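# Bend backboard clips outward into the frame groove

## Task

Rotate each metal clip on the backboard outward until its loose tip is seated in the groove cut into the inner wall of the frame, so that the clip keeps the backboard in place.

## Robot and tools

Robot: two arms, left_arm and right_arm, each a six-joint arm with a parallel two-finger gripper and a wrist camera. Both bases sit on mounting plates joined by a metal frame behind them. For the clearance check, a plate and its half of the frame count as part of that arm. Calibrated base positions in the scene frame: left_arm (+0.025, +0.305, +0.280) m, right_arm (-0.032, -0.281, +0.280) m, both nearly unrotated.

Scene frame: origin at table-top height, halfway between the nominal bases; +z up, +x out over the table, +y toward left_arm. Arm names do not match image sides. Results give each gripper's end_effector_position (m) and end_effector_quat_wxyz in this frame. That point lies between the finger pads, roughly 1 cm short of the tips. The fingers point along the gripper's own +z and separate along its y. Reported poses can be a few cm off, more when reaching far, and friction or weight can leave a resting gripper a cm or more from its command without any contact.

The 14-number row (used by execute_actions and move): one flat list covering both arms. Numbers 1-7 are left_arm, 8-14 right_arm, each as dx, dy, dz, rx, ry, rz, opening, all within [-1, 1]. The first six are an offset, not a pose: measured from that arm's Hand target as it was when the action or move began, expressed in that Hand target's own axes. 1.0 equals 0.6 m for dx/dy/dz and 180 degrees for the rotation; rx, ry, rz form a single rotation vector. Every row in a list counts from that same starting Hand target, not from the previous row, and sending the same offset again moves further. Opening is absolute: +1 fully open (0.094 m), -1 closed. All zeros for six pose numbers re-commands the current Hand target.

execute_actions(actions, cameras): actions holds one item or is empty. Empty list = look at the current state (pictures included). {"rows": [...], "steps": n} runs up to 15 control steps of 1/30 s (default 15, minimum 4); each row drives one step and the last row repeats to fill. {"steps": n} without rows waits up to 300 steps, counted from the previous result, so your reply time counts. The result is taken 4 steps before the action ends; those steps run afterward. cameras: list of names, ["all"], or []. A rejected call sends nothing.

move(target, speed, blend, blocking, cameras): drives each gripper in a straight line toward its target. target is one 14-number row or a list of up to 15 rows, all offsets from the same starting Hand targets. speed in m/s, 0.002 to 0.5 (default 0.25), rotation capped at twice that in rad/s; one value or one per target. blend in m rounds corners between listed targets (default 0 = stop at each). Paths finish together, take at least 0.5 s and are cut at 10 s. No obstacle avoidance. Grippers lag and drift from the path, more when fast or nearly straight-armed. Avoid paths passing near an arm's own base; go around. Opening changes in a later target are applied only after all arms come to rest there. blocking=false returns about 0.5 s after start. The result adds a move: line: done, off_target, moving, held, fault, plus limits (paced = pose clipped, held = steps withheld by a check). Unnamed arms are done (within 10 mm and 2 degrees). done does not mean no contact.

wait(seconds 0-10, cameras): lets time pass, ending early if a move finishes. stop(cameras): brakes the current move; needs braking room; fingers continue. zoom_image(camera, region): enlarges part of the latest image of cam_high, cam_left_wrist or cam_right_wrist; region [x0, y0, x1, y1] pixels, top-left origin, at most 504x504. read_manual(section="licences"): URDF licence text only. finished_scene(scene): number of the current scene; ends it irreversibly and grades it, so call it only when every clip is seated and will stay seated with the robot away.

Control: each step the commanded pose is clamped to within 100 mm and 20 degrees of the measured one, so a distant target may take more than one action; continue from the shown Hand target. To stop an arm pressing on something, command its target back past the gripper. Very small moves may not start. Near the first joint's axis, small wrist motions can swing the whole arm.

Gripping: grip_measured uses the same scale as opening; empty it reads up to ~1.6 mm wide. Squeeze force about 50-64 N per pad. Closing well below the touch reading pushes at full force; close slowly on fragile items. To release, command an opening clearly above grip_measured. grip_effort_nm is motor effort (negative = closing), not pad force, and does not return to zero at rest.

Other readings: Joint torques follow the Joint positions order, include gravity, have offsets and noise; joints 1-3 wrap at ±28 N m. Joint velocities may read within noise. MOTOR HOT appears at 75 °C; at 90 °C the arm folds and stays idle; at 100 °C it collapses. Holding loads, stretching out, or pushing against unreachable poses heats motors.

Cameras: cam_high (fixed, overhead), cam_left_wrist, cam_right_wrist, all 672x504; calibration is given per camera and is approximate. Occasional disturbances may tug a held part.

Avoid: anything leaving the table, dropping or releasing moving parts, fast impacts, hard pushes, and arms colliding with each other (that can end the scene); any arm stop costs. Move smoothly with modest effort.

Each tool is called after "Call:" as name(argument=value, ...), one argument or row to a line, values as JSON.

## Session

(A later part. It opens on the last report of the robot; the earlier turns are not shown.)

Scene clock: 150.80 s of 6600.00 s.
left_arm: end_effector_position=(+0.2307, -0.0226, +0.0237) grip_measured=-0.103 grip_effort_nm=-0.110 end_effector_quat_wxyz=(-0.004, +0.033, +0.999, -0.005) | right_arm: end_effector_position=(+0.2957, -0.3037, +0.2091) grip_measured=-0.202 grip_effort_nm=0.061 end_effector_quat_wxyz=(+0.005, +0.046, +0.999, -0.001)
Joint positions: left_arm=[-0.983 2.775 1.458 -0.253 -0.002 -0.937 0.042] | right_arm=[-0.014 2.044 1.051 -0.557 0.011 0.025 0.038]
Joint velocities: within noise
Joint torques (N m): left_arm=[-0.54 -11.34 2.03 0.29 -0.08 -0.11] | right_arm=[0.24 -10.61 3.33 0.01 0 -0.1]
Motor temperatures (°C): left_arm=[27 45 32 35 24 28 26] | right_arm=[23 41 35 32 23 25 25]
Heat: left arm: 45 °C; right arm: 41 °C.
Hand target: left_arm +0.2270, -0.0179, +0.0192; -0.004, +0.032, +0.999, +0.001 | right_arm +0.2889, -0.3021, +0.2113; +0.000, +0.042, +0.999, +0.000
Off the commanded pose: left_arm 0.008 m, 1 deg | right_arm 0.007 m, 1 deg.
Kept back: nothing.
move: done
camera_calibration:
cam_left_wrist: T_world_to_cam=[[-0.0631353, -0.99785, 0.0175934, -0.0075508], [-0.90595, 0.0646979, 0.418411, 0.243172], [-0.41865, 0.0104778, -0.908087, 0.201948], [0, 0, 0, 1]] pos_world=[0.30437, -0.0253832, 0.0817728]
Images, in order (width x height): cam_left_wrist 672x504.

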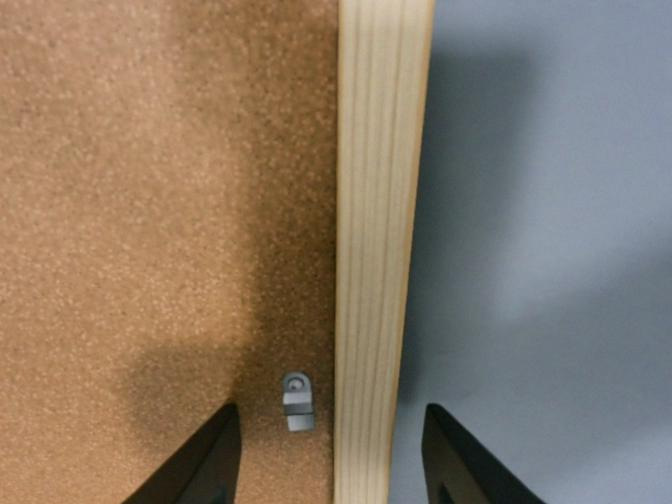

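Call:
move(
  target=[0,0,0,0,0,0,-0.5,0,0,0,0,0,0,-0.2],
  speed=0.05,
  cameras=["cam_left_wrist"],
)

Call:
move(
  target=[0,0,0,0,0,0,-0.67,0,0,0,0,0,0,-0.2],
  speed=0.05,
  cameras=["cam_left_wrist"],
)

Call:
zoom_image(
  camera="cam_left_wrist",
  region=[200, 300, 450, 500],
)

Scene clock: 153.47 s of 6600.00 s.
left_arm: end_effector_position=(+0.2309, -0.0232, +0.0237) grip_measured=-0.497 grip_effort_nm=-0.139 end_effector_quat_wxyz=(-0.003, +0.033, +0.999, -0.006) | right_arm: end_effector_position=(+0.2957, -0.3037, +0.2091) grip_measured=-0.202 grip_effort_nm=0.046 end_effector_quat_wxyz=(+0.005, +0.046, +0.999, -0.001)
Joint positions: left_arm=[-0.983 2.775 1.458 -0.251 -0.001 -0.938 0.024] | right_arm=[-0.014 2.044 1.051 -0.557 0.011 0.025 0.038]
Joint velocities: within noise
Joint torques (N m): left_arm=[-0.53 -11.37 2.04 0.27 -0.08 -0.1] | right_arm=[0.27 -10.67 3.36 0.07 0 -0.12]
Motor temperatures (°C): left_arm=[27 45 31 35 24 28 26] | right_arm=[23 41 34 32 23 25 25]
Heat: left arm: 45 °C; right arm: 41 °C.
Hand target: left_arm +0.2269, -0.0179, +0.0192; -0.004, +0.032, +0.999, +0.001 | right_arm +0.2889, -0.3021, +0.2113; +0.000, +0.042, +0.999, +0.000
Off the commanded pose: left_arm 0.008 m, 1 deg | right_arm 0.007 m, 1 deg.
Kept back: nothing.
move: done
camera_calibration:
cam_left_wrist: T_world_to_cam=[[-0.0623585, -0.997856, 0.0198864, -0.00832439], [-0.906243, 0.0649585, 0.417736, 0.243469], [-0.418132, 0.00802748, -0.908351, 0.201867], [0, 0, 0, 1]] pos_world=[0.30453, -0.0257424, 0.0818259]
Images, in order (width x height): cam_left_wrist 672x504.

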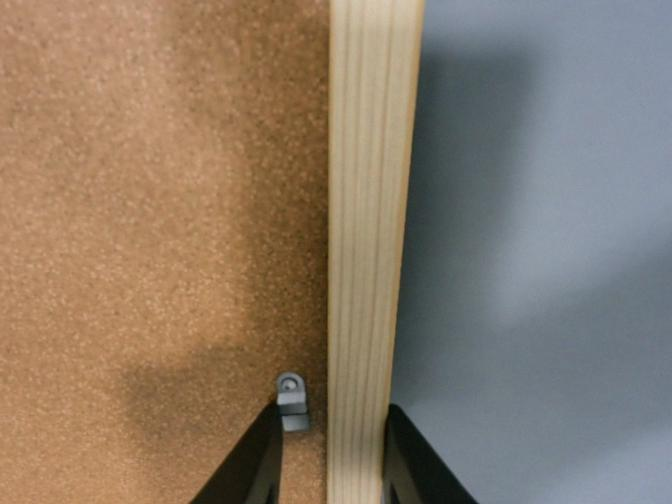

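Scene clock: 154.17 s of 6600.00 s.
left_arm: end_effector_position=(+0.2309, -0.0241, +0.0237) grip_measured=-0.667 grip_effort_nm=-0.139 end_effector_quat_wxyz=(-0.004, +0.033, +0.999, -0.008) | right_arm: end_effector_position=(+0.2957, -0.3037, +0.2091) grip_measured=-0.202 grip_effort_nm=0.056 end_effector_quat_wxyz=(+0.005, +0.046, +0.999, -0.001)
Joint positions: left_arm=[-0.983 2.775 1.458 -0.248 0.002 -0.938 0.016] | right_arm=[-0.014 2.044 1.051 -0.557 0.011 0.025 0.038]
Joint velocities: within noise
Joint torques (N m): left_arm=[-0.54 -11.33 2.06 0.25 -0.1 -0.1] | right_arm=[0.25 -10.8 3.43 0.03 0.03 -0.05]
Motor temperatures (°C): left_arm=[27 45 31 35 24 28 26] | right_arm=[23 41 34 32 23 25 25]
Heat: left arm: 45 °C; right arm: 41 °C.
Hand target: left_arm +0.2269, -0.0180, +0.0192; -0.004, +0.032, +0.999, +0.001 | right_arm +0.2889, -0.3021, +0.2113; +0.000, +0.042, +0.999, +0.000
Off the commanded pose: left_arm 0.009 m, 1 deg | right_arm 0.007 m, 1 deg.
Kept back: nothing.
move: done
camera_calibration:
cam_left_wrist: T_world_to_cam=[[-0.0619452, -0.997793, 0.023922, -0.00940752], [-0.906012, 0.0662695, 0.418031, 0.2435], [-0.418694, 0.00422142, -0.908118, 0.201921], [0, 0, 0, 1]] pos_world=[0.304574, -0.0263757, 0.0818024]
Images, in order (width x height): cam_left_wrist 672x504.

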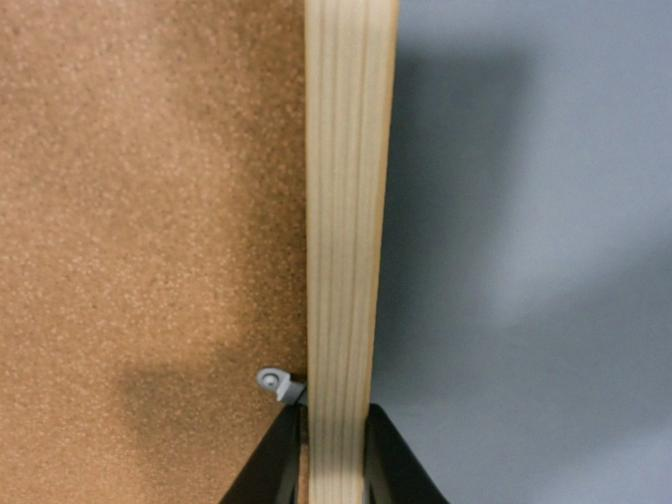

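Scaled by 2.016 from the camera's 672x504 image, which has a finer 960x720 frame.

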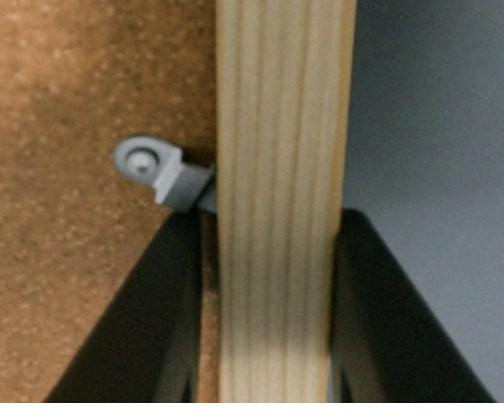

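Call:
move(
  target=[0,0,0,0,0,0,-0.8,0,0,0,0,0,0,-0.2],
  speed=0.05,
  cameras=["cam_left_wrist"],
)

Call:
zoom_image(
  camera="cam_left_wrist",
  region=[200, 300, 450, 500],
)

Scene clock: 155.10 s of 6600.00 s.
left_arm: end_effector_position=(+0.2310, -0.0244, +0.0237) grip_measured=-0.786 grip_effort_nm=-0.994 end_effector_quat_wxyz=(-0.004, +0.033, +0.999, -0.009) | right_arm: end_effector_position=(+0.2957, -0.3037, +0.2091) grip_measured=-0.202 grip_effort_nm=0.056 end_effector_quat_wxyz=(+0.005, +0.046, +0.999, -0.001)
Joint positions: left_arm=[-0.983 2.775 1.458 -0.246 0.003 -0.938 0.01] | right_arm=[-0.014 2.044 1.051 -0.557 0.011 0.025 0.038]
Joint velocities: within noise
Joint torques (N m): left_arm=[-0.54 -11.34 2.04 0.23 -0.11 -0.1] | right_arm=[0.14 -10.8 3.48 0.02 0.01 -0.09]
Motor temperatures (°C): left_arm=[27 45 31 35 24 28 26] | right_arm=[23 41 34 32 23 25 25]
Heat: left arm: 45 °C; right arm: 41 °C.
Hand target: left_arm +0.2269, -0.0179, +0.0192; -0.004, +0.032, +0.999, +0.001 | right_arm +0.2889, -0.3021, +0.2113; +0.000, +0.042, +0.999, +0.000
Off the commanded pose: left_arm 0.009 m, 1 deg | right_arm 0.007 m, 1 deg.
Kept back: nothing.
move: done
camera_calibration:
cam_left_wrist: T_world_to_cam=[[-0.0619369, -0.997759, 0.0252958, -0.00975123], [-0.906001, 0.0668374, 0.417965, 0.243566], [-0.418719, 0.00296948, -0.908111, 0.201918], [0, 0, 0, 1]] pos_world=[0.304614, -0.0266083, 0.0818082]
Images, in order (width x height): cam_left_wrist 672x504.

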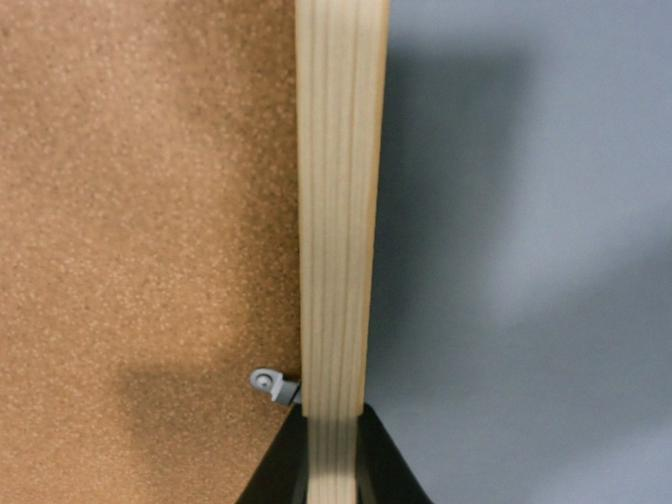

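Scaled by 2.016 from the camera's 672x504 image, which has a finer 960x720 frame.

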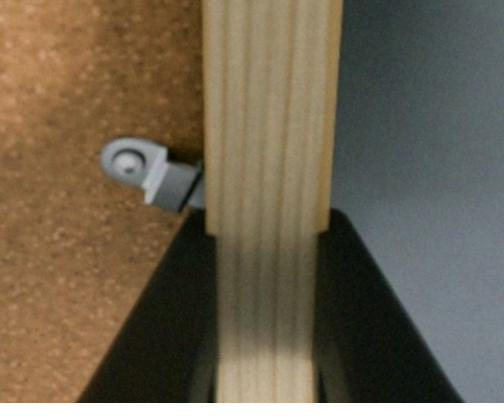

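Call:
move(
  target=[-0.008,0,0,0,0,0,-0.3,0,0,0,0,0,0,-0.2],
  speed=0.05,
  cameras=["cam_left_wrist"],
)

Call:
zoom_image(
  camera="cam_left_wrist",
  region=[200, 300, 450, 500],
)

Scene clock: 156.03 s of 6600.00 s.
left_arm: end_effector_position=(+0.2311, -0.0243, +0.0237) grip_measured=-0.303 grip_effort_nm=0.159 end_effector_quat_wxyz=(-0.003, +0.032, +0.999, -0.009) | right_arm: end_effector_position=(+0.2957, -0.3037, +0.2091) grip_measured=-0.202 grip_effort_nm=0.046 end_effector_quat_wxyz=(+0.005, +0.046, +0.999, -0.001)
Joint positions: left_arm=[-0.983 2.775 1.458 -0.246 0.002 -0.938 0.033] | right_arm=[-0.014 2.044 1.051 -0.557 0.011 0.025 0.038]
Joint velocities: within noise
Joint torques (N m): left_arm=[0.23 -10.92 3.12 0.15 -0.11 0] | right_arm=[0.25 -10.69 3.38 0.04 -0.02 -0.06]
Motor temperatures (°C): left_arm=[27 45 31 35 24 28 26] | right_arm=[23 41 34 32 23 25 25]
Heat: left arm: 45 °C; right arm: 41 °C.
Hand target: left_arm +0.2317, -0.0183, +0.0192; -0.004, +0.032, +0.999, +0.001 | right_arm +0.2889, -0.3021, +0.2113; +0.000, +0.042, +0.999, +0.000
Off the commanded pose: left_arm 0.008 m, 1 deg | right_arm 0.007 m, 1 deg.
Kept back: nothing.
move: done
camera_calibration:
cam_left_wrist: T_world_to_cam=[[-0.0615642, -0.997794, 0.0248443, -0.0097474], [-0.906293, 0.0663119, 0.417416, 0.243733], [-0.418142, 0.00318167, -0.908376, 0.201842], [0, 0, 0, 1]] pos_world=[0.304692, -0.0265305, 0.081852]
Images, in order (width x height): cam_left_wrist 672x504.

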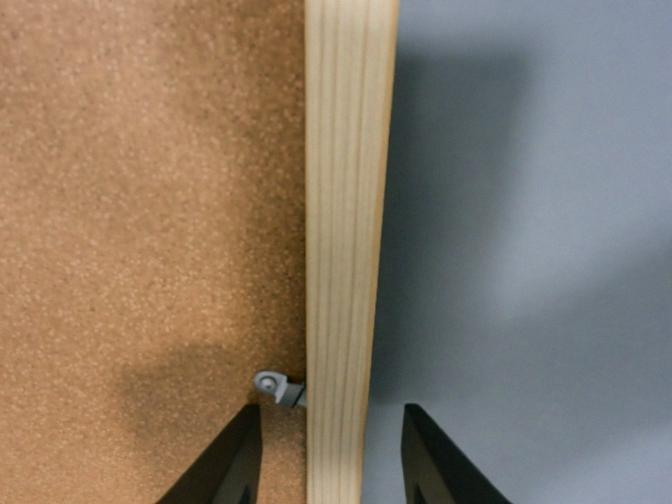

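Scaled by 2.016 from the camera's 672x504 image, which has a finer 960x720 frame.

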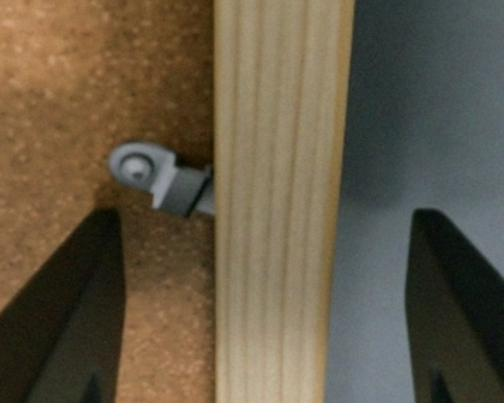

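Call:
move(
  target=[-0.003,0,0,0,0,0,-0.3,0,0,0,0,0,0,-0.2],
  speed=0.05,
  cameras=[],
)

Scene clock: 156.97 s of 6600.00 s.
left_arm: end_effector_position=(+0.2322, -0.0236, +0.0237) grip_measured=-0.303 grip_effort_nm=0.159 end_effector_quat_wxyz=(-0.003, +0.031, +0.999, -0.009) | right_arm: end_effector_position=(+0.2957, -0.3037, +0.2091) grip_measured=-0.202 grip_effort_nm=0.051 end_effector_quat_wxyz=(+0.005, +0.046, +0.999, -0.001)
Joint positions: left_arm=[-0.98 2.775 1.458 -0.246 0.002 -0.938 0.033] | right_arm=[-0.014 2.044 1.051 -0.557 0.011 0.025 0.038]
Joint velocities: within noise
Joint torques (N m): left_arm=[0.25 -10.76 3.56 0.12 -0.1 0.03] | right_arm=[0.36 -10.7 3.43 0.04 0.01 -0.06]
Motor temperatures (°C): left_arm=[27 45 31 35 24 28 26] | right_arm=[23 41 34 32 23 25 25]
Heat: left arm: 45 °C; right arm: 41 °C.
Hand target: left_arm +0.2335, -0.0183, +0.0192; -0.004, +0.032, +0.999, +0.001 | right_arm +0.2889, -0.3021, +0.2113; +0.000, +0.042, +0.999, +0.000
Off the commanded pose: left_arm 0.007 m, 1 deg | right_arm 0.007 m, 1 deg.
Kept back: nothing.
move: done
No camera images: "cameras" was empty.

+1.1 mm achieved; closing again.

Call:
move(
  target=[0,0,0,0,0,0,-0.72,0,0,0,0,0,0,-0.2],
  speed=0.05,
  cameras=["cam_left_wrist"],
)

Call:
zoom_image(
  camera="cam_left_wrist",
  region=[200, 300, 450, 500],
)

Call:
move(
  target=[0,0,0,0,0,0,-0.8,0,0,0,0,0,0,-0.2],
  speed=0.05,
  cameras=["cam_left_wrist"],
)

Call:
zoom_image(
  camera="cam_left_wrist",
  region=[200, 300, 450, 500],
)

Scene clock: 157.97 s of 6600.00 s.
left_arm: end_effector_position=(+0.2319, -0.0235, +0.0237) grip_measured=-0.716 grip_effort_nm=-0.183 end_effector_quat_wxyz=(-0.004, +0.032, +0.999, -0.009) | right_arm: end_effector_position=(+0.2957, -0.3037, +0.2091) grip_measured=-0.202 grip_effort_nm=0.051 end_effector_quat_wxyz=(+0.005, +0.046, +0.999, -0.001)
Joint positions: left_arm=[-0.98 2.775 1.458 -0.247 0.003 -0.936 0.013] | right_arm=[-0.014 2.044 1.051 -0.557 0.011 0.025 0.038]
Joint velocities: within noise
Joint torques (N m): left_arm=[0.27 -10.77 3.59 0.12 -0.11 0.02] | right_arm=[0.34 -10.88 3.4 0.06 0.02 -0.05]
Motor temperatures (°C): left_arm=[27 44 31 35 24 28 26] | right_arm=[23 41 34 32 23 25 25]
Heat: left arm: 44 °C; right arm: 41 °C.
Hand target: left_arm +0.2335, -0.0184, +0.0192; -0.004, +0.032, +0.999, +0.001 | right_arm +0.2889, -0.3021, +0.2113; +0.000, +0.042, +0.999, +0.000
Off the commanded pose: left_arm 0.007 m, 1 deg | right_arm 0.007 m, 1 deg.
Kept back: nothing.
move: done
camera_calibration:
cam_left_wrist: T_world_to_cam=[[-0.0600293, -0.997886, 0.0248849, -0.00928711], [-0.905816, 0.0649312, 0.418666, 0.244283], [-0.419397, 0.00259106, -0.907799, 0.202441], [0, 0, 0, 1]] pos_world=[0.305621, -0.0256536, 0.0817342]
Images, in order (width x height): cam_left_wrist 672x504.

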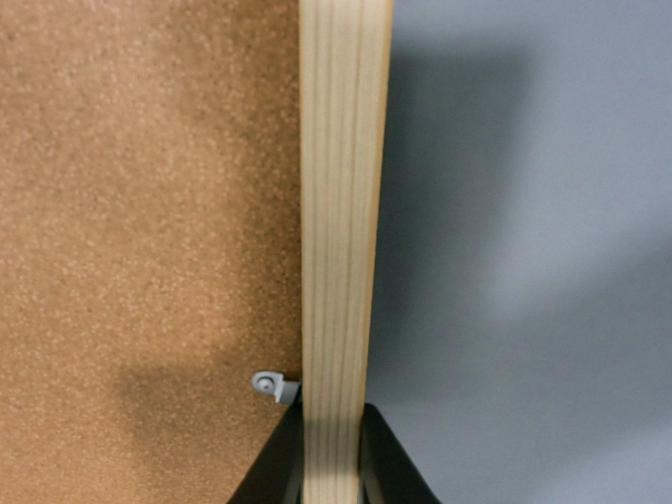

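Scaled by 2.016 from the camera's 672x504 image, which has a finer 960x720 frame.

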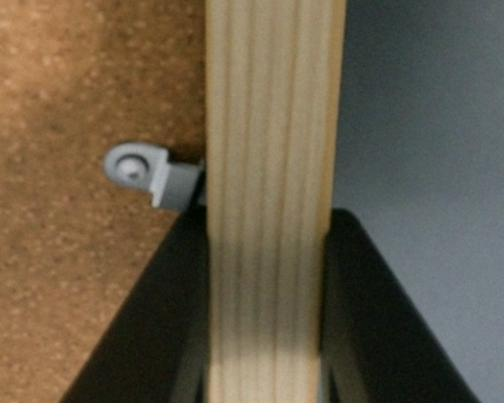

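Scene clock: 158.67 s of 6600.00 s.
left_arm: end_effector_position=(+0.2319, -0.0235, +0.0237) grip_measured=-0.786 grip_effort_nm=-0.999 end_effector_quat_wxyz=(-0.004, +0.032, +0.999, -0.009) | right_arm: end_effector_position=(+0.2957, -0.3037, +0.2091) grip_measured=-0.202 grip_effort_nm=0.051 end_effector_quat_wxyz=(+0.005, +0.046, +0.999, -0.001)
Joint positions: left_arm=[-0.98 2.775 1.458 -0.247 0.003 -0.935 0.01] | right_arm=[-0.014 2.044 1.051 -0.557 0.011 0.025 0.038]
Joint velocities: within noise
Joint torques (N m): left_arm=[0.25 -10.78 3.58 0.12 -0.11 0] | right_arm=[0.35 -10.84 3.41 0.06 0.01 -0.04]
Motor temperatures (°C): left_arm=[27 44 31 35 24 28 26] | right_arm=[23 41 34 32 23 25 25]
Heat: left arm: 44 °C; right arm: 41 °C.
Hand target: left_arm +0.2335, -0.0184, +0.0192; -0.004, +0.032, +0.999, +0.001 | right_arm +0.2889, -0.3021, +0.2113; +0.000, +0.042, +0.999, +0.000
Off the commanded pose: left_arm 0.007 m, 1 deg | right_arm 0.007 m, 1 deg.
Kept back: nothing.
move: done
camera_calibration:
cam_left_wrist: T_world_to_cam=[[-0.0611715, -0.997817, 0.0248934, -0.00902075], [-0.90575, 0.0659717, 0.418647, 0.244292], [-0.419375, 0.00306213, -0.907808, 0.202448], [0, 0, 0, 1]] pos_world=[0.305617, -0.0257373, 0.0817357]
Images, in order (width x height): cam_left_wrist 672x504.

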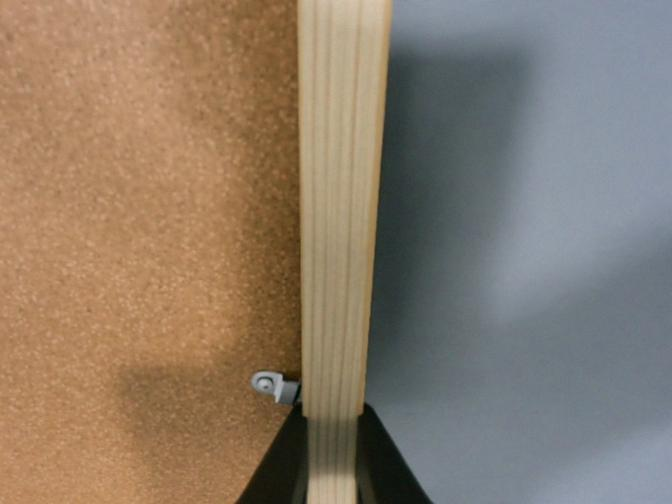

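Scaled by 2.016 from the camera's 672x504 image, which has a finer 960x720 frame.

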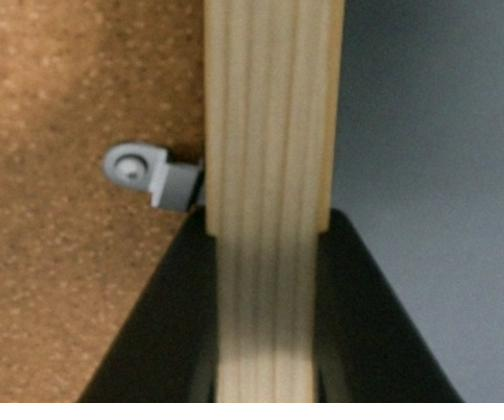

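Call:
move(
  target=[
    [0,0,0,0,0,0,-0.106,0,0,0,0,0,0,-0.2],
    [0,0,-0.068,0,0,0,-0.106,0,0,0,0,0,0,-0.2],
    [0.0724,0.0988,-0.075,0,0,0.5,-0.106,0,0,0,0,0,0,-0.2],
  ],
  speed=[0.1,0.1,0.4],
  cameras=["cam_left_wrist"],
)

Scene clock: 162.87 s of 6600.00 s.
left_arm: end_effector_position=(+0.1891, +0.0488, +0.0579) grip_measured=-0.108 grip_effort_nm=0.159 end_effector_quat_wxyz=(-0.018, +0.728, +0.685, +0.002) | right_arm: end_effector_position=(+0.2957, -0.3037, +0.2091) grip_measured=-0.202 grip_effort_nm=0.061 end_effector_quat_wxyz=(+0.005, +0.046, +0.999, -0.001)
Joint positions: left_arm=[-0.979 2.547 1.037 -0.1 -0.011 0.631 0.042] | right_arm=[-0.014 2.044 1.051 -0.557 0.011 0.025 0.038]
Joint velocities: within noise
Joint torques (N m): left_arm=[0.32 -12.44 1.07 0.28 0.02 0.02] | right_arm=[0.25 -10.74 3.3 0.01 -0.01 -0.08]
Motor temperatures (°C): left_arm=[27 44 31 34 24 28 26] | right_arm=[23 41 34 32 23 25 25]
Heat: left arm: 44 °C; right arm: 41 °C.
Hand target: left_arm +0.1943, +0.0434, +0.0647; -0.004, +0.729, +0.684, -0.002 | right_arm +0.2889, -0.3021, +0.2113; +0.000, +0.042, +0.999, +0.000
Off the commanded pose: left_arm 0.010 m, 2 deg | right_arm 0.007 m, 1 deg.
Kept back: nothing.
move: done
camera_calibration:
cam_left_wrist: T_world_to_cam=[[-0.99792, 0.0567976, 0.0304763, 0.185015], [0.0644074, 0.897302, 0.436694, -0.0386163], [-0.00254328, 0.437749, -0.899094, 0.11477], [0, 0, 0, 1]] pos_world=[0.187409, -0.0260982, 0.114414]
Images, in order (width x height): cam_left_wrist 672x504.

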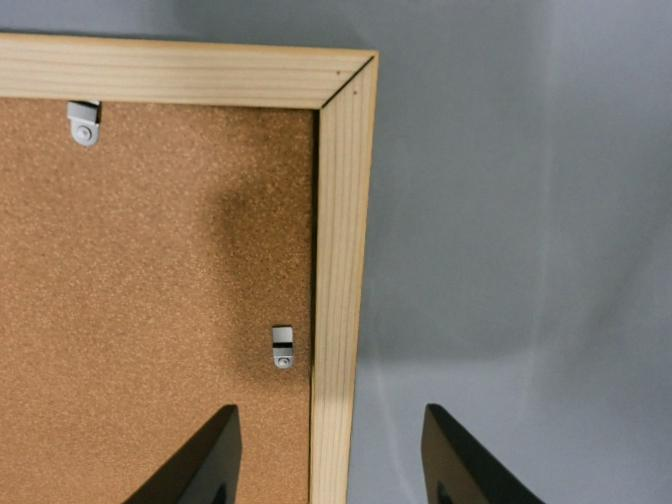

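Call:
move(
  target=[-0.001,0.013,0.040,0,0,0.011,-0.106,0,0,0,0,0,0,-0.2],
  speed=0.08,
  cameras=["cam_left_wrist"],
)

Scene clock: 164.07 s of 6600.00 s.
left_arm: end_effector_position=(+0.1980, +0.0459, +0.0444) grip_measured=-0.108 grip_effort_nm=0.154 end_effector_quat_wxyz=(-0.010, +0.740, +0.673, +0.000) | right_arm: end_effector_position=(+0.2957, -0.3037, +0.2091) grip_measured=-0.202 grip_effort_nm=0.051 end_effector_quat_wxyz=(+0.005, +0.046, +0.999, -0.001)
Joint positions: left_arm=[-0.959 2.601 1.072 -0.064 -0.011 0.685 0.042] | right_arm=[-0.014 2.044 1.051 -0.557 0.011 0.025 0.038]
Joint velocities: within noise
Joint torques (N m): left_arm=[0.25 -8.83 2.8 0.28 0.02 0.04] | right_arm=[0.28 -10.73 3.43 0.04 0 -0.07]
Motor temperatures (°C): left_arm=[27 44 31 34 24 28 26] | right_arm=[23 41 34 32 23 25 25]
Heat: left arm: 44 °C; right arm: 41 °C.
Hand target: left_arm +0.2018, +0.0423, +0.0406; -0.003, +0.741, +0.671, -0.002 | right_arm +0.2889, -0.3021, +0.2113; +0.000, +0.042, +0.999, +0.000
Off the commanded pose: left_arm 0.006 m, 1 deg | right_arm 0.007 m, 1 deg.
Kept back: nothing.
move: done
camera_calibration:
cam_left_wrist: T_world_to_cam=[[-0.995642, 0.0907878, 0.0213149, 0.192958], [0.0912451, 0.901169, 0.423756, -0.0356007], [0.0192635, 0.423854, -0.905526, 0.100513], [0, 0, 0, 1]] pos_world=[0.193429, -0.0280389, 0.101991]
Images, in order (width x height): cam_left_wrist 672x504.

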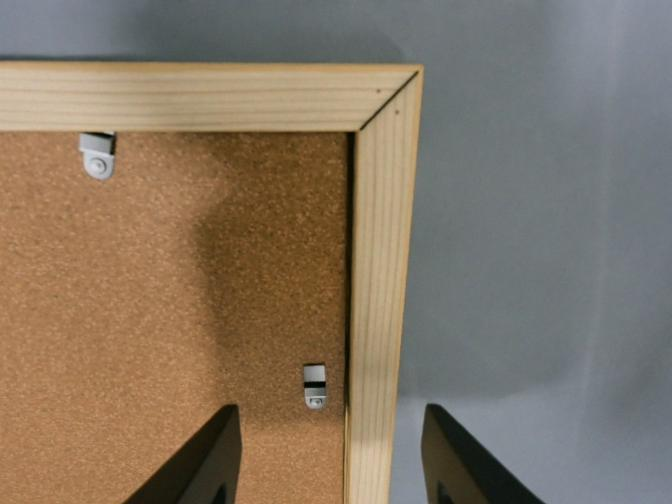

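Call:
move(
  target=[0.002,-0.004,0.022,0,0,0,-0.106,0,0,0,0,0,0,-0.2],
  speed=0.08,
  cameras=["cam_left_wrist"],
)

Scene clock: 165.00 s of 6600.00 s.
left_arm: end_effector_position=(+0.1966, +0.0477, +0.0315) grip_measured=-0.108 grip_effort_nm=0.159 end_effector_quat_wxyz=(-0.010, +0.740, +0.672, +0.000) | right_arm: end_effector_position=(+0.2957, -0.3037, +0.2091) grip_measured=-0.202 grip_effort_nm=0.051 end_effector_quat_wxyz=(+0.005, +0.046, +0.999, -0.001)
Joint positions: left_arm=[-0.959 2.647 1.085 -0.031 -0.011 0.688 0.042] | right_arm=[-0.014 2.044 1.051 -0.557 0.011 0.025 0.038]
Joint velocities: within noise
Joint torques (N m): left_arm=[0.02 -8.8 2.54 0.28 0.03 0] | right_arm=[0.27 -10.97 3.43 0.04 0.01 -0.05]
Motor temperatures (°C): left_arm=[27 44 31 34 24 28 26] | right_arm=[23 41 34 32 23 25 25]
Heat: left arm: 44 °C; right arm: 41 °C.
Hand target: left_arm +0.1994, +0.0438, +0.0274; -0.004, +0.741, +0.671, -0.002 | right_arm +0.2889, -0.3021, +0.2113; +0.000, +0.042, +0.999, +0.000
Off the commanded pose: left_arm 0.006 m, 1 deg | right_arm 0.007 m, 1 deg.
Kept back: nothing.
move: done
camera_calibration:
cam_left_wrist: T_world_to_cam=[[-0.995426, 0.093065, 0.0215858, 0.191493], [0.0934157, 0.900836, 0.423992, -0.0320776], [0.0200135, 0.424069, -0.905409, 0.0879879], [0, 0, 0, 1]] pos_world=[0.191853, -0.0262376, 0.0891322]
Images, in order (width x height): cam_left_wrist 672x504.

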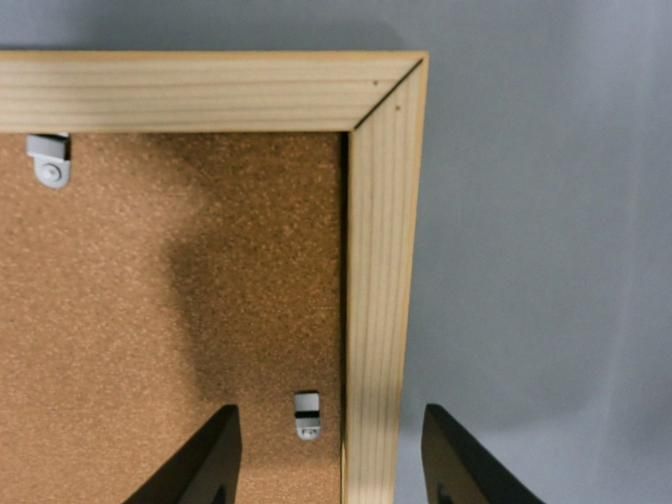

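Call:
move(
  target=[0.0,-0.001,0.013,0,0,0,-0.106,0,0,0,0,0,0,-0.2],
  speed=0.06,
  cameras=["cam_left_wrist"],
)

Call:
zoom_image(
  camera="cam_left_wrist",
  region=[200, 300, 450, 500],
)

Scene clock: 165.93 s of 6600.00 s.
left_arm: end_effector_position=(+0.1970, +0.0469, +0.0241) grip_measured=-0.108 grip_effort_nm=0.154 end_effector_quat_wxyz=(-0.008, +0.740, +0.672, +0.000) | right_arm: end_effector_position=(+0.2957, -0.3037, +0.2091) grip_measured=-0.202 grip_effort_nm=0.056 end_effector_quat_wxyz=(+0.005, +0.046, +0.999, -0.001)
Joint positions: left_arm=[-0.959 2.675 1.099 -0.013 -0.011 0.688 0.042] | right_arm=[-0.014 2.044 1.051 -0.557 0.011 0.025 0.038]
Joint velocities: within noise
Joint torques (N m): left_arm=[-0.09 -8.76 2.41 0.28 0.02 -0.01] | right_arm=[0.27 -10.71 3.38 0.04 0.01 -0.07]
Motor temperatures (°C): left_arm=[27 44 31 34 24 28 26] | right_arm=[23 41 34 32 23 25 25]
Heat: left arm: 44 °C; right arm: 41 °C.
Hand target: left_arm +0.1987, +0.0440, +0.0196; -0.004, +0.741, +0.671, -0.002 | right_arm +0.2889, -0.3021, +0.2113; +0.000, +0.042, +0.999, +0.000
Off the commanded pose: left_arm 0.006 m, 1 deg | right_arm 0.007 m, 1 deg.
Kept back: nothing.
move: done
camera_calibration:
cam_left_wrist: T_world_to_cam=[[-0.99547, 0.0930775, 0.0194155, 0.192182], [0.092565, 0.902045, 0.4216, -0.0280819], [0.0217278, 0.421488, -0.906574, 0.0813507], [0, 0, 0, 1]] pos_world=[0.192143, -0.0268449, 0.0818585]
Images, in order (width x height): cam_left_wrist 672x504.

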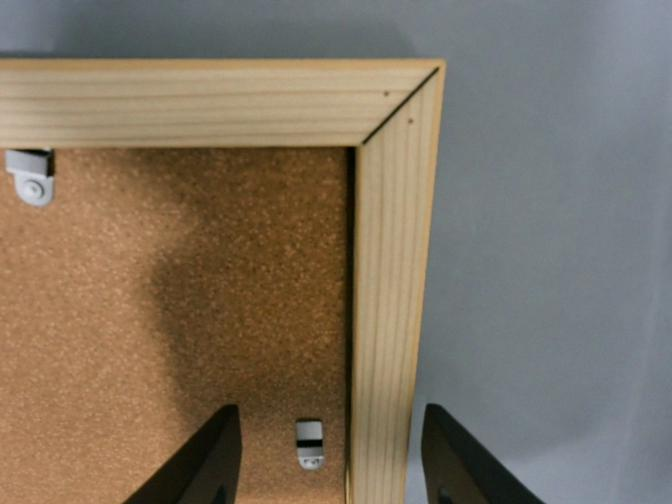

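Scaled by 2.016 from the camera's 672x504 image, which has a finer 960x720 frame.

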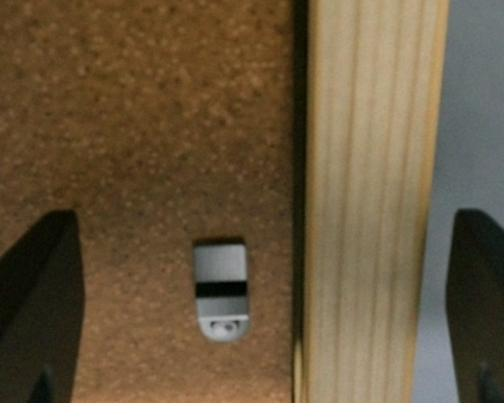

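Call:
move(
  target=[0,0,0,0,0,0,-0.5,0,0,0,0,0,0,-0.2],
  speed=0.05,
  cameras=["cam_left_wrist"],
)

Call:
move(
  target=[0,0,0,0,0,0,-0.67,0,0,0,0,0,0,-0.2],
  speed=0.05,
  cameras=["cam_left_wrist"],
)

Call:
zoom_image(
  camera="cam_left_wrist",
  region=[200, 300, 450, 500],
)

Scene clock: 166.87 s of 6600.00 s.
left_arm: end_effector_position=(+0.1965, +0.0465, +0.0238) grip_measured=-0.497 grip_effort_nm=-0.120 end_effector_quat_wxyz=(-0.008, +0.740, +0.672, -0.002) | right_arm: end_effector_position=(+0.2957, -0.3037, +0.2091) grip_measured=-0.202 grip_effort_nm=0.056 end_effector_quat_wxyz=(+0.005, +0.046, +0.999, -0.001)
Joint positions: left_arm=[-0.959 2.676 1.099 -0.012 -0.007 0.688 0.024] | right_arm=[-0.014 2.044 1.051 -0.557 0.011 0.025 0.038]
Joint velocities: within noise
Joint torques (N m): left_arm=[-0.1 -8.84 2.44 0.3 -0.02 -0.01] | right_arm=[0.25 -10.96 3.28 0.02 -0.02 -0.08]
Motor temperatures (°C): left_arm=[27 43 31 34 24 28 26] | right_arm=[23 41 34 32 23 25 25]
Heat: left arm: 43 °C; right arm: 41 °C.
Hand target: left_arm +0.1988, +0.0439, +0.0196; -0.004, +0.741, +0.671, -0.002 | right_arm +0.2889, -0.3021, +0.2113; +0.000, +0.042, +0.999, +0.000
Off the commanded pose: left_arm 0.005 m, 1 deg | right_arm 0.007 m, 1 deg.
Kept back: nothing.
move: done
camera_calibration:
cam_left_wrist: T_world_to_cam=[[-0.995379, 0.0934431, 0.0221323, 0.191557], [0.0940941, 0.903044, 0.419116, -0.0278805], [0.019177, 0.419261, -0.907663, 0.0819513], [0, 0, 0, 1]] pos_world=[0.191723, -0.0270813, 0.0818297]
Images, in order (width x height): cam_left_wrist 672x504.

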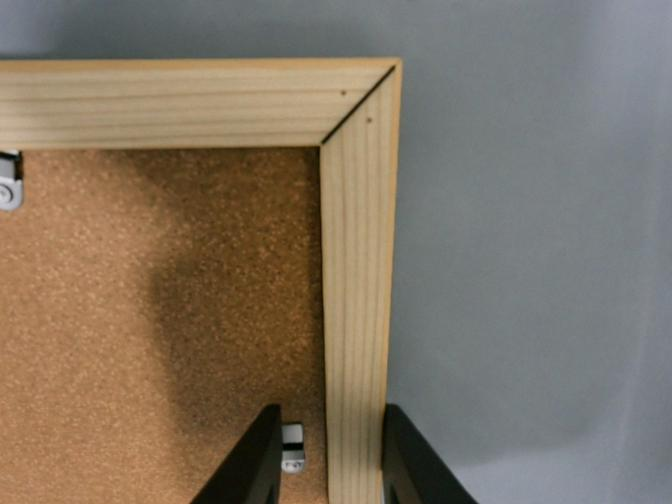

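Scene clock: 167.57 s of 6600.00 s.
left_arm: end_effector_position=(+0.1959, +0.0464, +0.0237) grip_measured=-0.667 grip_effort_nm=-0.120 end_effector_quat_wxyz=(-0.009, +0.740, +0.672, -0.004) | right_arm: end_effector_position=(+0.2957, -0.3037, +0.2091) grip_measured=-0.202 grip_effort_nm=0.051 end_effector_quat_wxyz=(+0.005, +0.046, +0.999, -0.001)
Joint positions: left_arm=[-0.959 2.677 1.099 -0.012 -0.004 0.688 0.016] | right_arm=[-0.014 2.044 1.051 -0.557 0.011 0.025 0.038]
Joint velocities: within noise
Joint torques (N m): left_arm=[-0.09 -8.84 2.44 0.3 -0.05 -0.02] | right_arm=[0.17 -10.85 3.33 0.03 0 -0.08]
Motor temperatures (°C): left_arm=[27 43 31 34 24 28 26] | right_arm=[23 41 34 32 23 25 25]
Heat: left arm: 43 °C; right arm: 41 °C.
Hand target: left_arm +0.1988, +0.0439, +0.0196; -0.004, +0.741, +0.671, -0.002 | right_arm +0.2889, -0.3021, +0.2113; +0.000, +0.042, +0.999, +0.000
Off the commanded pose: left_arm 0.006 m, 1 deg | right_arm 0.007 m, 1 deg.
Kept back: nothing.
move: done
camera_calibration:
cam_left_wrist: T_world_to_cam=[[-0.995312, 0.0934301, 0.0249778, 0.190907], [0.0952978, 0.903494, 0.417872, -0.0279124], [0.0164745, 0.418293, -0.908163, 0.0824982], [0, 0, 0, 1]] pos_world=[0.191313, -0.0271262, 0.0818172]
Images, in order (width x height): cam_left_wrist 672x504.

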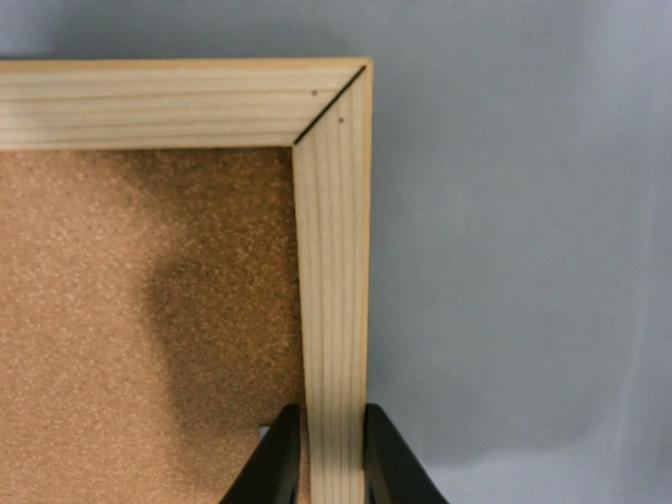

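Scaled by 2.016 from the camera's 672x504 image, which has a finer 960x720 frame.

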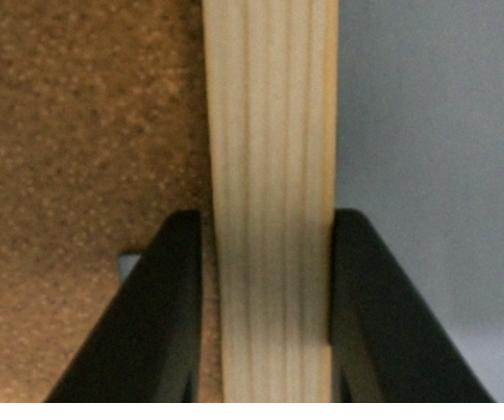

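Call:
move(
  target=[0,0,0,0,0,0,-0.106,0,0,0,0,0,0,-0.2],
  speed=0.05,
  cameras=["cam_left_wrist"],
)

Call:
zoom_image(
  camera="cam_left_wrist",
  region=[200, 300, 450, 500],
)

Scene clock: 168.50 s of 6600.00 s.
left_arm: end_effector_position=(+0.1963, +0.0463, +0.0237) grip_measured=-0.109 grip_effort_nm=0.159 end_effector_quat_wxyz=(-0.008, +0.740, +0.672, -0.003) | right_arm: end_effector_position=(+0.2957, -0.3037, +0.2091) grip_measured=-0.202 grip_effort_nm=0.061 end_effector_quat_wxyz=(+0.005, +0.046, +0.999, -0.001)
Joint positions: left_arm=[-0.959 2.677 1.099 -0.011 -0.005 0.688 0.042] | right_arm=[-0.014 2.044 1.051 -0.557 0.011 0.025 0.038]
Joint velocities: within noise
Joint torques (N m): left_arm=[-0.09 -8.83 2.43 0.29 -0.03 -0.02] | right_arm=[0.25 -10.78 3.36 0.04 0.04 -0.06]
Motor temperatures (°C): left_arm=[27 43 31 34 24 28 26] | right_arm=[23 41 34 32 23 25 25]
Heat: left arm: 43 °C; right arm: 41 °C.
Hand target: left_arm +0.1988, +0.0439, +0.0196; -0.004, +0.741, +0.671, -0.002 | right_arm +0.2889, -0.3021, +0.2113; +0.000, +0.042, +0.999, +0.000
Off the commanded pose: left_arm 0.005 m, 1 deg | right_arm 0.007 m, 1 deg.
Kept back: nothing.
move: done
camera_calibration:
cam_left_wrist: T_world_to_cam=[[-0.995357, 0.0934411, 0.0230726, 0.191351], [0.0945096, 0.903535, 0.417962, -0.0277189], [0.0182079, 0.418202, -0.908171, 0.082185], [0, 0, 0, 1]] pos_world=[0.191586, -0.027205, 0.0818086]
Images, in order (width x height): cam_left_wrist 672x504.

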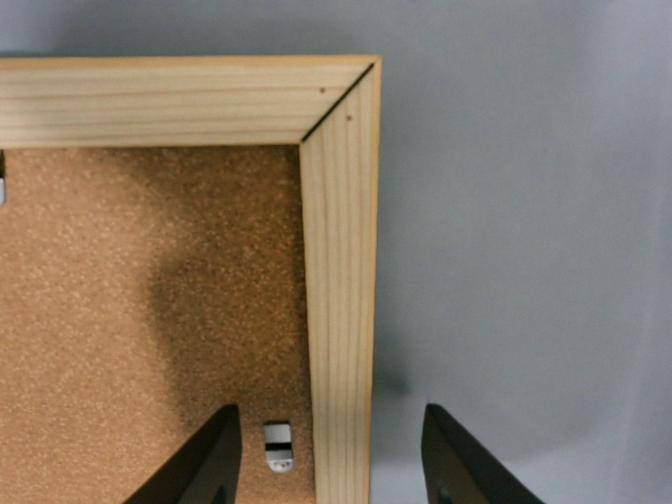

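Scaled by 2.016 from the camera's 672x504 image, which has a finer 960x720 frame.

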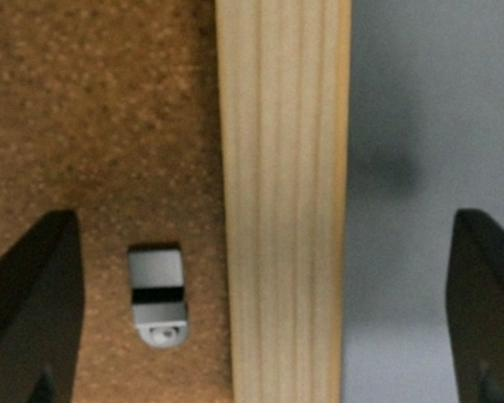

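Call:
move(
  target=[0,0,0.005,0,0,0,-0.106,0,0,0,0,0,0,-0.2],
  speed=0.04,
  cameras=[],
)

Scene clock: 169.43 s of 6600.00 s.
left_arm: end_effector_position=(+0.1969, +0.0454, +0.0222) grip_measured=-0.109 grip_effort_nm=0.159 end_effector_quat_wxyz=(-0.007, +0.740, +0.672, -0.003) | right_arm: end_effector_position=(+0.2957, -0.3037, +0.2091) grip_measured=-0.202 grip_effort_nm=0.056 end_effector_quat_wxyz=(+0.005, +0.046, +0.999, -0.001)
Joint positions: left_arm=[-0.959 2.683 1.104 -0.008 -0.005 0.688 0.042] | right_arm=[-0.014 2.044 1.051 -0.557 0.011 0.025 0.038]
Joint velocities: within noise
Joint torques (N m): left_arm=[-0.1 -8.44 2.48 0.32 -0.04 -0.02] | right_arm=[0.38 -10.77 3.51 0.07 -0.01 -0.06]
Motor temperatures (°C): left_arm=[27 43 31 34 24 28 26] | right_arm=[23 41 34 32 23 25 25]
Heat: left arm: 43 °C; right arm: 41 °C.
Hand target: left_arm +0.1987, +0.0440, +0.0166; -0.004, +0.741, +0.671, -0.002 | right_arm +0.2889, -0.3021, +0.2113; +0.000, +0.042, +0.999, +0.000
Off the commanded pose: left_arm 0.006 m, 0 deg | right_arm 0.007 m, 1 deg.
Kept back: nothing.
move: done
No camera images: "cameras" was empty.

Call:
move(
  target=[0,0,0,0,0,0,-0.55,0,0,0,0,0,0,-0.2],
  speed=0.05,
  cameras=["cam_left_wrist"],
)

Call:
zoom_image(
  camera="cam_left_wrist",
  region=[200, 300, 450, 500],
)

Scene clock: 170.37 s of 6600.00 s.
left_arm: end_effector_position=(+0.1977, +0.0450, +0.0219) grip_measured=-0.547 grip_effort_nm=-0.144 end_effector_quat_wxyz=(-0.005, +0.740, +0.672, -0.002) | right_arm: end_effector_position=(+0.2957, -0.3037, +0.2091) grip_measured=-0.202 grip_effort_nm=0.061 end_effector_quat_wxyz=(+0.005, +0.046, +0.999, -0.001)
Joint positions: left_arm=[-0.959 2.684 1.105 -0.005 -0.008 0.688 0.021] | right_arm=[-0.014 2.044 1.051 -0.557 0.011 0.025 0.038]
Joint velocities: within noise
Joint torques (N m): left_arm=[-0.09 -8.5 2.43 0.29 0 -0.02] | right_arm=[0.21 -10.81 3.29 0.06 0 -0.1]
Motor temperatures (°C): left_arm=[27 43 30 34 24 28 26] | right_arm=[23 41 34 32 23 25 25]
Heat: left arm: 43 °C; right arm: 41 °C.
Hand target: left_arm +0.1987, +0.0440, +0.0166; -0.004, +0.741, +0.671, -0.002 | right_arm +0.2889, -0.3021, +0.2113; +0.000, +0.042, +0.999, +0.000
Off the commanded pose: left_arm 0.005 m, 0 deg | right_arm 0.007 m, 1 deg.
Kept back: nothing.
move: done
camera_calibration:
cam_left_wrist: T_world_to_cam=[[-0.995472, 0.0934629, 0.0173319, 0.193146], [0.0921814, 0.904678, 0.416006, -0.0254897], [0.0232013, 0.41572, -0.909197, 0.0802106], [0, 0, 0, 1]] pos_world=[0.19276, -0.0283372, 0.0801835]
Images, in order (width x height): cam_left_wrist 672x504.

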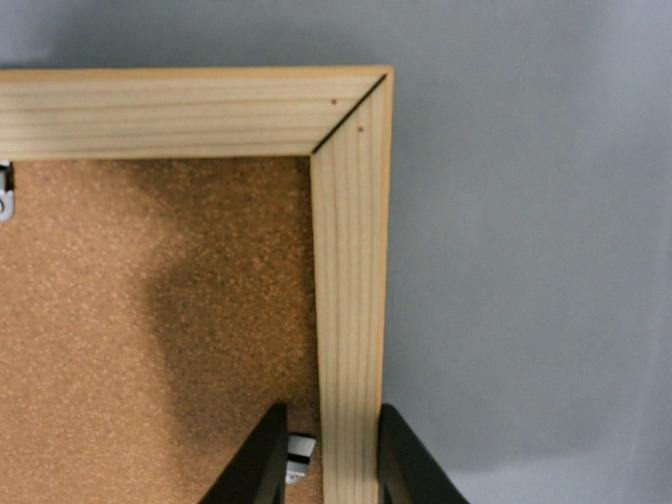

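Scaled by 2.016 from the camera's 672x504 image, which has a finer 960x720 frame.

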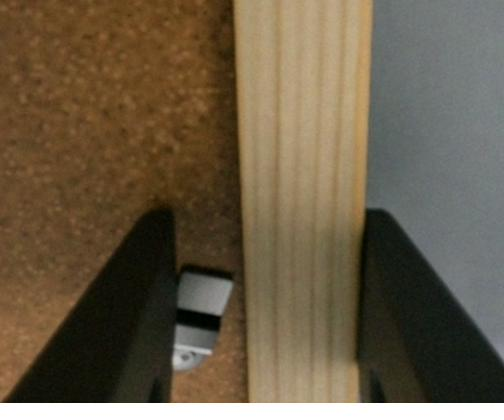

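Now the clip is turning. Continuing the squeeze.

Call:
move(
  target=[0,0,0,0,0,0,-0.7,0,0,0,0,0,0,-0.2],
  speed=0.05,
  cameras=["cam_left_wrist"],
)

Call:
zoom_image(
  camera="cam_left_wrist",
  region=[200, 300, 450, 500],
)

Call:
move(
  target=[0,0,0,0,0,0,-0.8,0,0,0,0,0,0,-0.2],
  speed=0.05,
  cameras=[],
)

Call:
move(
  target=[0,0,0,0,0,0,-0.1,0,0,0,0,0,0,-0.2],
  speed=0.05,
  cameras=["cam_left_wrist"],
)

Call:
zoom_image(
  camera="cam_left_wrist",
  region=[200, 300, 450, 500],
)

Scene clock: 171.30 s of 6600.00 s.
left_arm: end_effector_position=(+0.1971, +0.0449, +0.0219) grip_measured=-0.697 grip_effort_nm=-0.129 end_effector_quat_wxyz=(-0.006, +0.740, +0.672, -0.003) | right_arm: end_effector_position=(+0.2957, -0.3037, +0.2091) grip_measured=-0.202 grip_effort_nm=0.051 end_effector_quat_wxyz=(+0.005, +0.046, +0.999, -0.001)
Joint positions: left_arm=[-0.959 2.684 1.105 -0.006 -0.005 0.688 0.014] | right_arm=[-0.014 2.044 1.051 -0.557 0.011 0.025 0.038]
Joint velocities: within noise
Joint torques (N m): left_arm=[-0.1 -8.5 2.39 0.3 -0.04 -0.01] | right_arm=[0.32 -10.81 3.66 0.05 0 -0.1]
Motor temperatures (°C): left_arm=[27 43 30 34 24 28 26] | right_arm=[23 41 34 32 23 25 25]
Heat: left arm: 43 °C; right arm: 41 °C.
Hand target: left_arm +0.1986, +0.0440, +0.0166; -0.004, +0.741, +0.671, -0.002 | right_arm +0.2889, -0.3021, +0.2113; +0.000, +0.042, +0.999, +0.000
Off the commanded pose: left_arm 0.006 m, 0 deg | right_arm 0.007 m, 1 deg.
Kept back: nothing.
move: done
camera_calibration:
cam_left_wrist: T_world_to_cam=[[-0.995407, 0.093461, 0.0207144, 0.192406], [0.0936121, 0.90508, 0.41481, -0.0256103], [0.0200204, 0.414844, -0.909672, 0.0809529], [0, 0, 0, 1]] pos_world=[0.192299, -0.0283859, 0.0802785]
Images, in order (width x height): cam_left_wrist 672x504.

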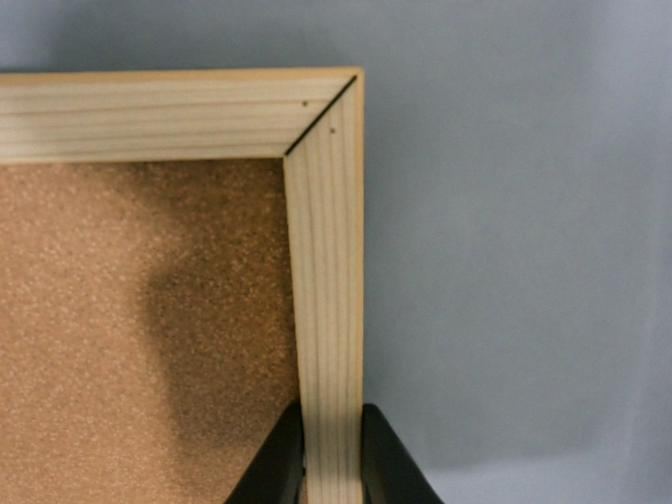

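Scaled by 2.016 from the camera's 672x504 image, which has a finer 960x720 frame.

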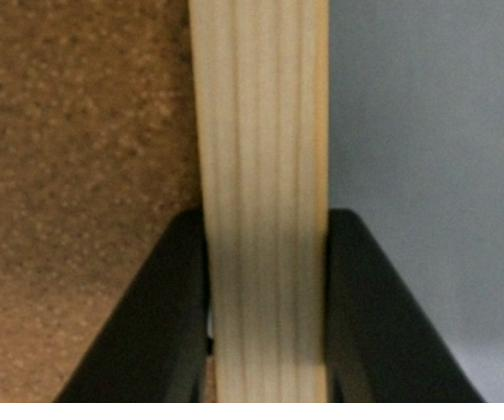

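Scene clock: 172.00 s of 6600.00 s.
left_arm: end_effector_position=(+0.1970, +0.0450, +0.0219) grip_measured=-0.784 grip_effort_nm=-0.999 end_effector_quat_wxyz=(-0.006, +0.740, +0.672, -0.004) | right_arm: end_effector_position=(+0.2957, -0.3037, +0.2091) grip_measured=-0.202 grip_effort_nm=0.051 end_effector_quat_wxyz=(+0.005, +0.046, +0.999, -0.001)
Joint positions: left_arm=[-0.959 2.684 1.105 -0.006 -0.005 0.688 0.01] | right_arm=[-0.014 2.044 1.051 -0.557 0.011 0.025 0.038]
Joint velocities: within noise
Joint torques (N m): left_arm=[-0.12 -8.51 2.41 0.3 -0.04 -0.02] | right_arm=[0.28 -10.73 3.28 0.05 0.01 -0.08]
Motor temperatures (°C): left_arm=[27 43 30 34 24 28 26] | right_arm=[23 41 34 32 23 25 25]
Heat: left arm: 43 °C; right arm: 41 °C.
Hand target: left_arm +0.1986, +0.0440, +0.0166; -0.004, +0.741, +0.671, -0.002 | right_arm +0.2889, -0.3021, +0.2113; +0.000, +0.042, +0.999, +0.000
Off the commanded pose: left_arm 0.006 m, 0 deg | right_arm 0.007 m, 1 deg.
Kept back: nothing.
move: done
No camera images: "cameras" was empty.

Scene clock: 172.70 s of 6600.00 s.
left_arm: end_effector_position=(+0.1968, +0.0451, +0.0219) grip_measured=-0.103 grip_effort_nm=0.173 end_effector_quat_wxyz=(-0.007, +0.740, +0.672, -0.004) | right_arm: end_effector_position=(+0.2957, -0.3037, +0.2091) grip_measured=-0.202 grip_effort_nm=0.046 end_effector_quat_wxyz=(+0.005, +0.046, +0.999, -0.001)
Joint positions: left_arm=[-0.959 2.684 1.105 -0.007 -0.004 0.688 0.042] | right_arm=[-0.014 2.044 1.051 -0.557 0.011 0.025 0.038]
Joint velocities: within noise
Joint torques (N m): left_arm=[-0.06 -8.53 2.4 0.31 -0.04 -0.02] | right_arm=[0.28 -10.78 3.38 0.04 0 -0.1]
Motor temperatures (°C): left_arm=[27 43 30 34 24 28 26] | right_arm=[23 41 34 32 23 25 25]
Heat: left arm: 43 °C; right arm: 41 °C.
Hand target: left_arm +0.1987, +0.0441, +0.0166; -0.004, +0.741, +0.672, -0.002 | right_arm +0.2889, -0.3021, +0.2113; +0.000, +0.042, +0.999, +0.000
Off the commanded pose: left_arm 0.006 m, 0 deg | right_arm 0.007 m, 1 deg.
Kept back: nothing.
move: done
camera_calibration:
cam_left_wrist: T_world_to_cam=[[-0.99538, 0.0934563, 0.0220289, 0.192086], [0.0941456, 0.904861, 0.415166, -0.025835], [0.0188667, 0.415321, -0.909479, 0.0810974], [0, 0, 0, 1]] pos_world=[0.192101, -0.0282561, 0.0802507]
Images, in order (width x height): cam_left_wrist 672x504.

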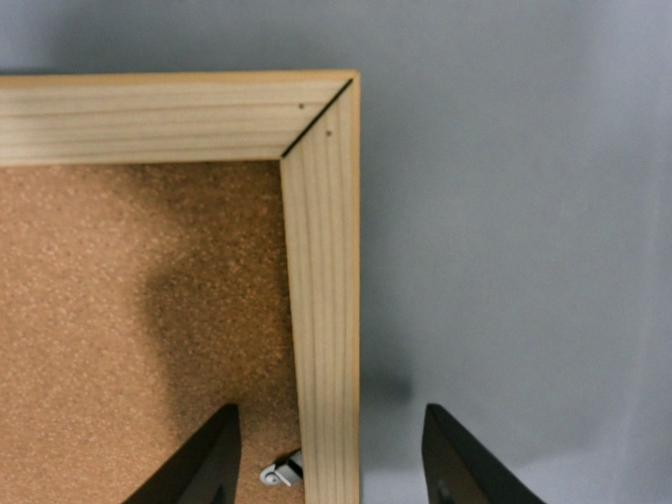

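Scaled by 2.016 from the camera's 672x504 image, which has a finer 960x720 frame.

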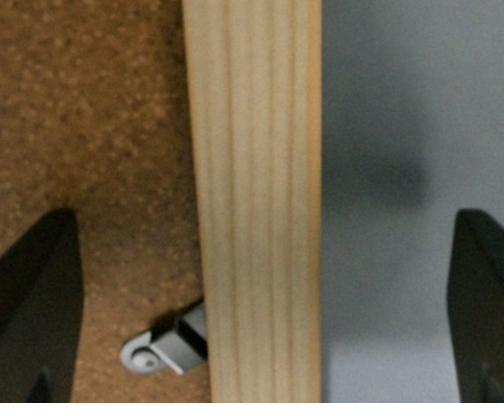

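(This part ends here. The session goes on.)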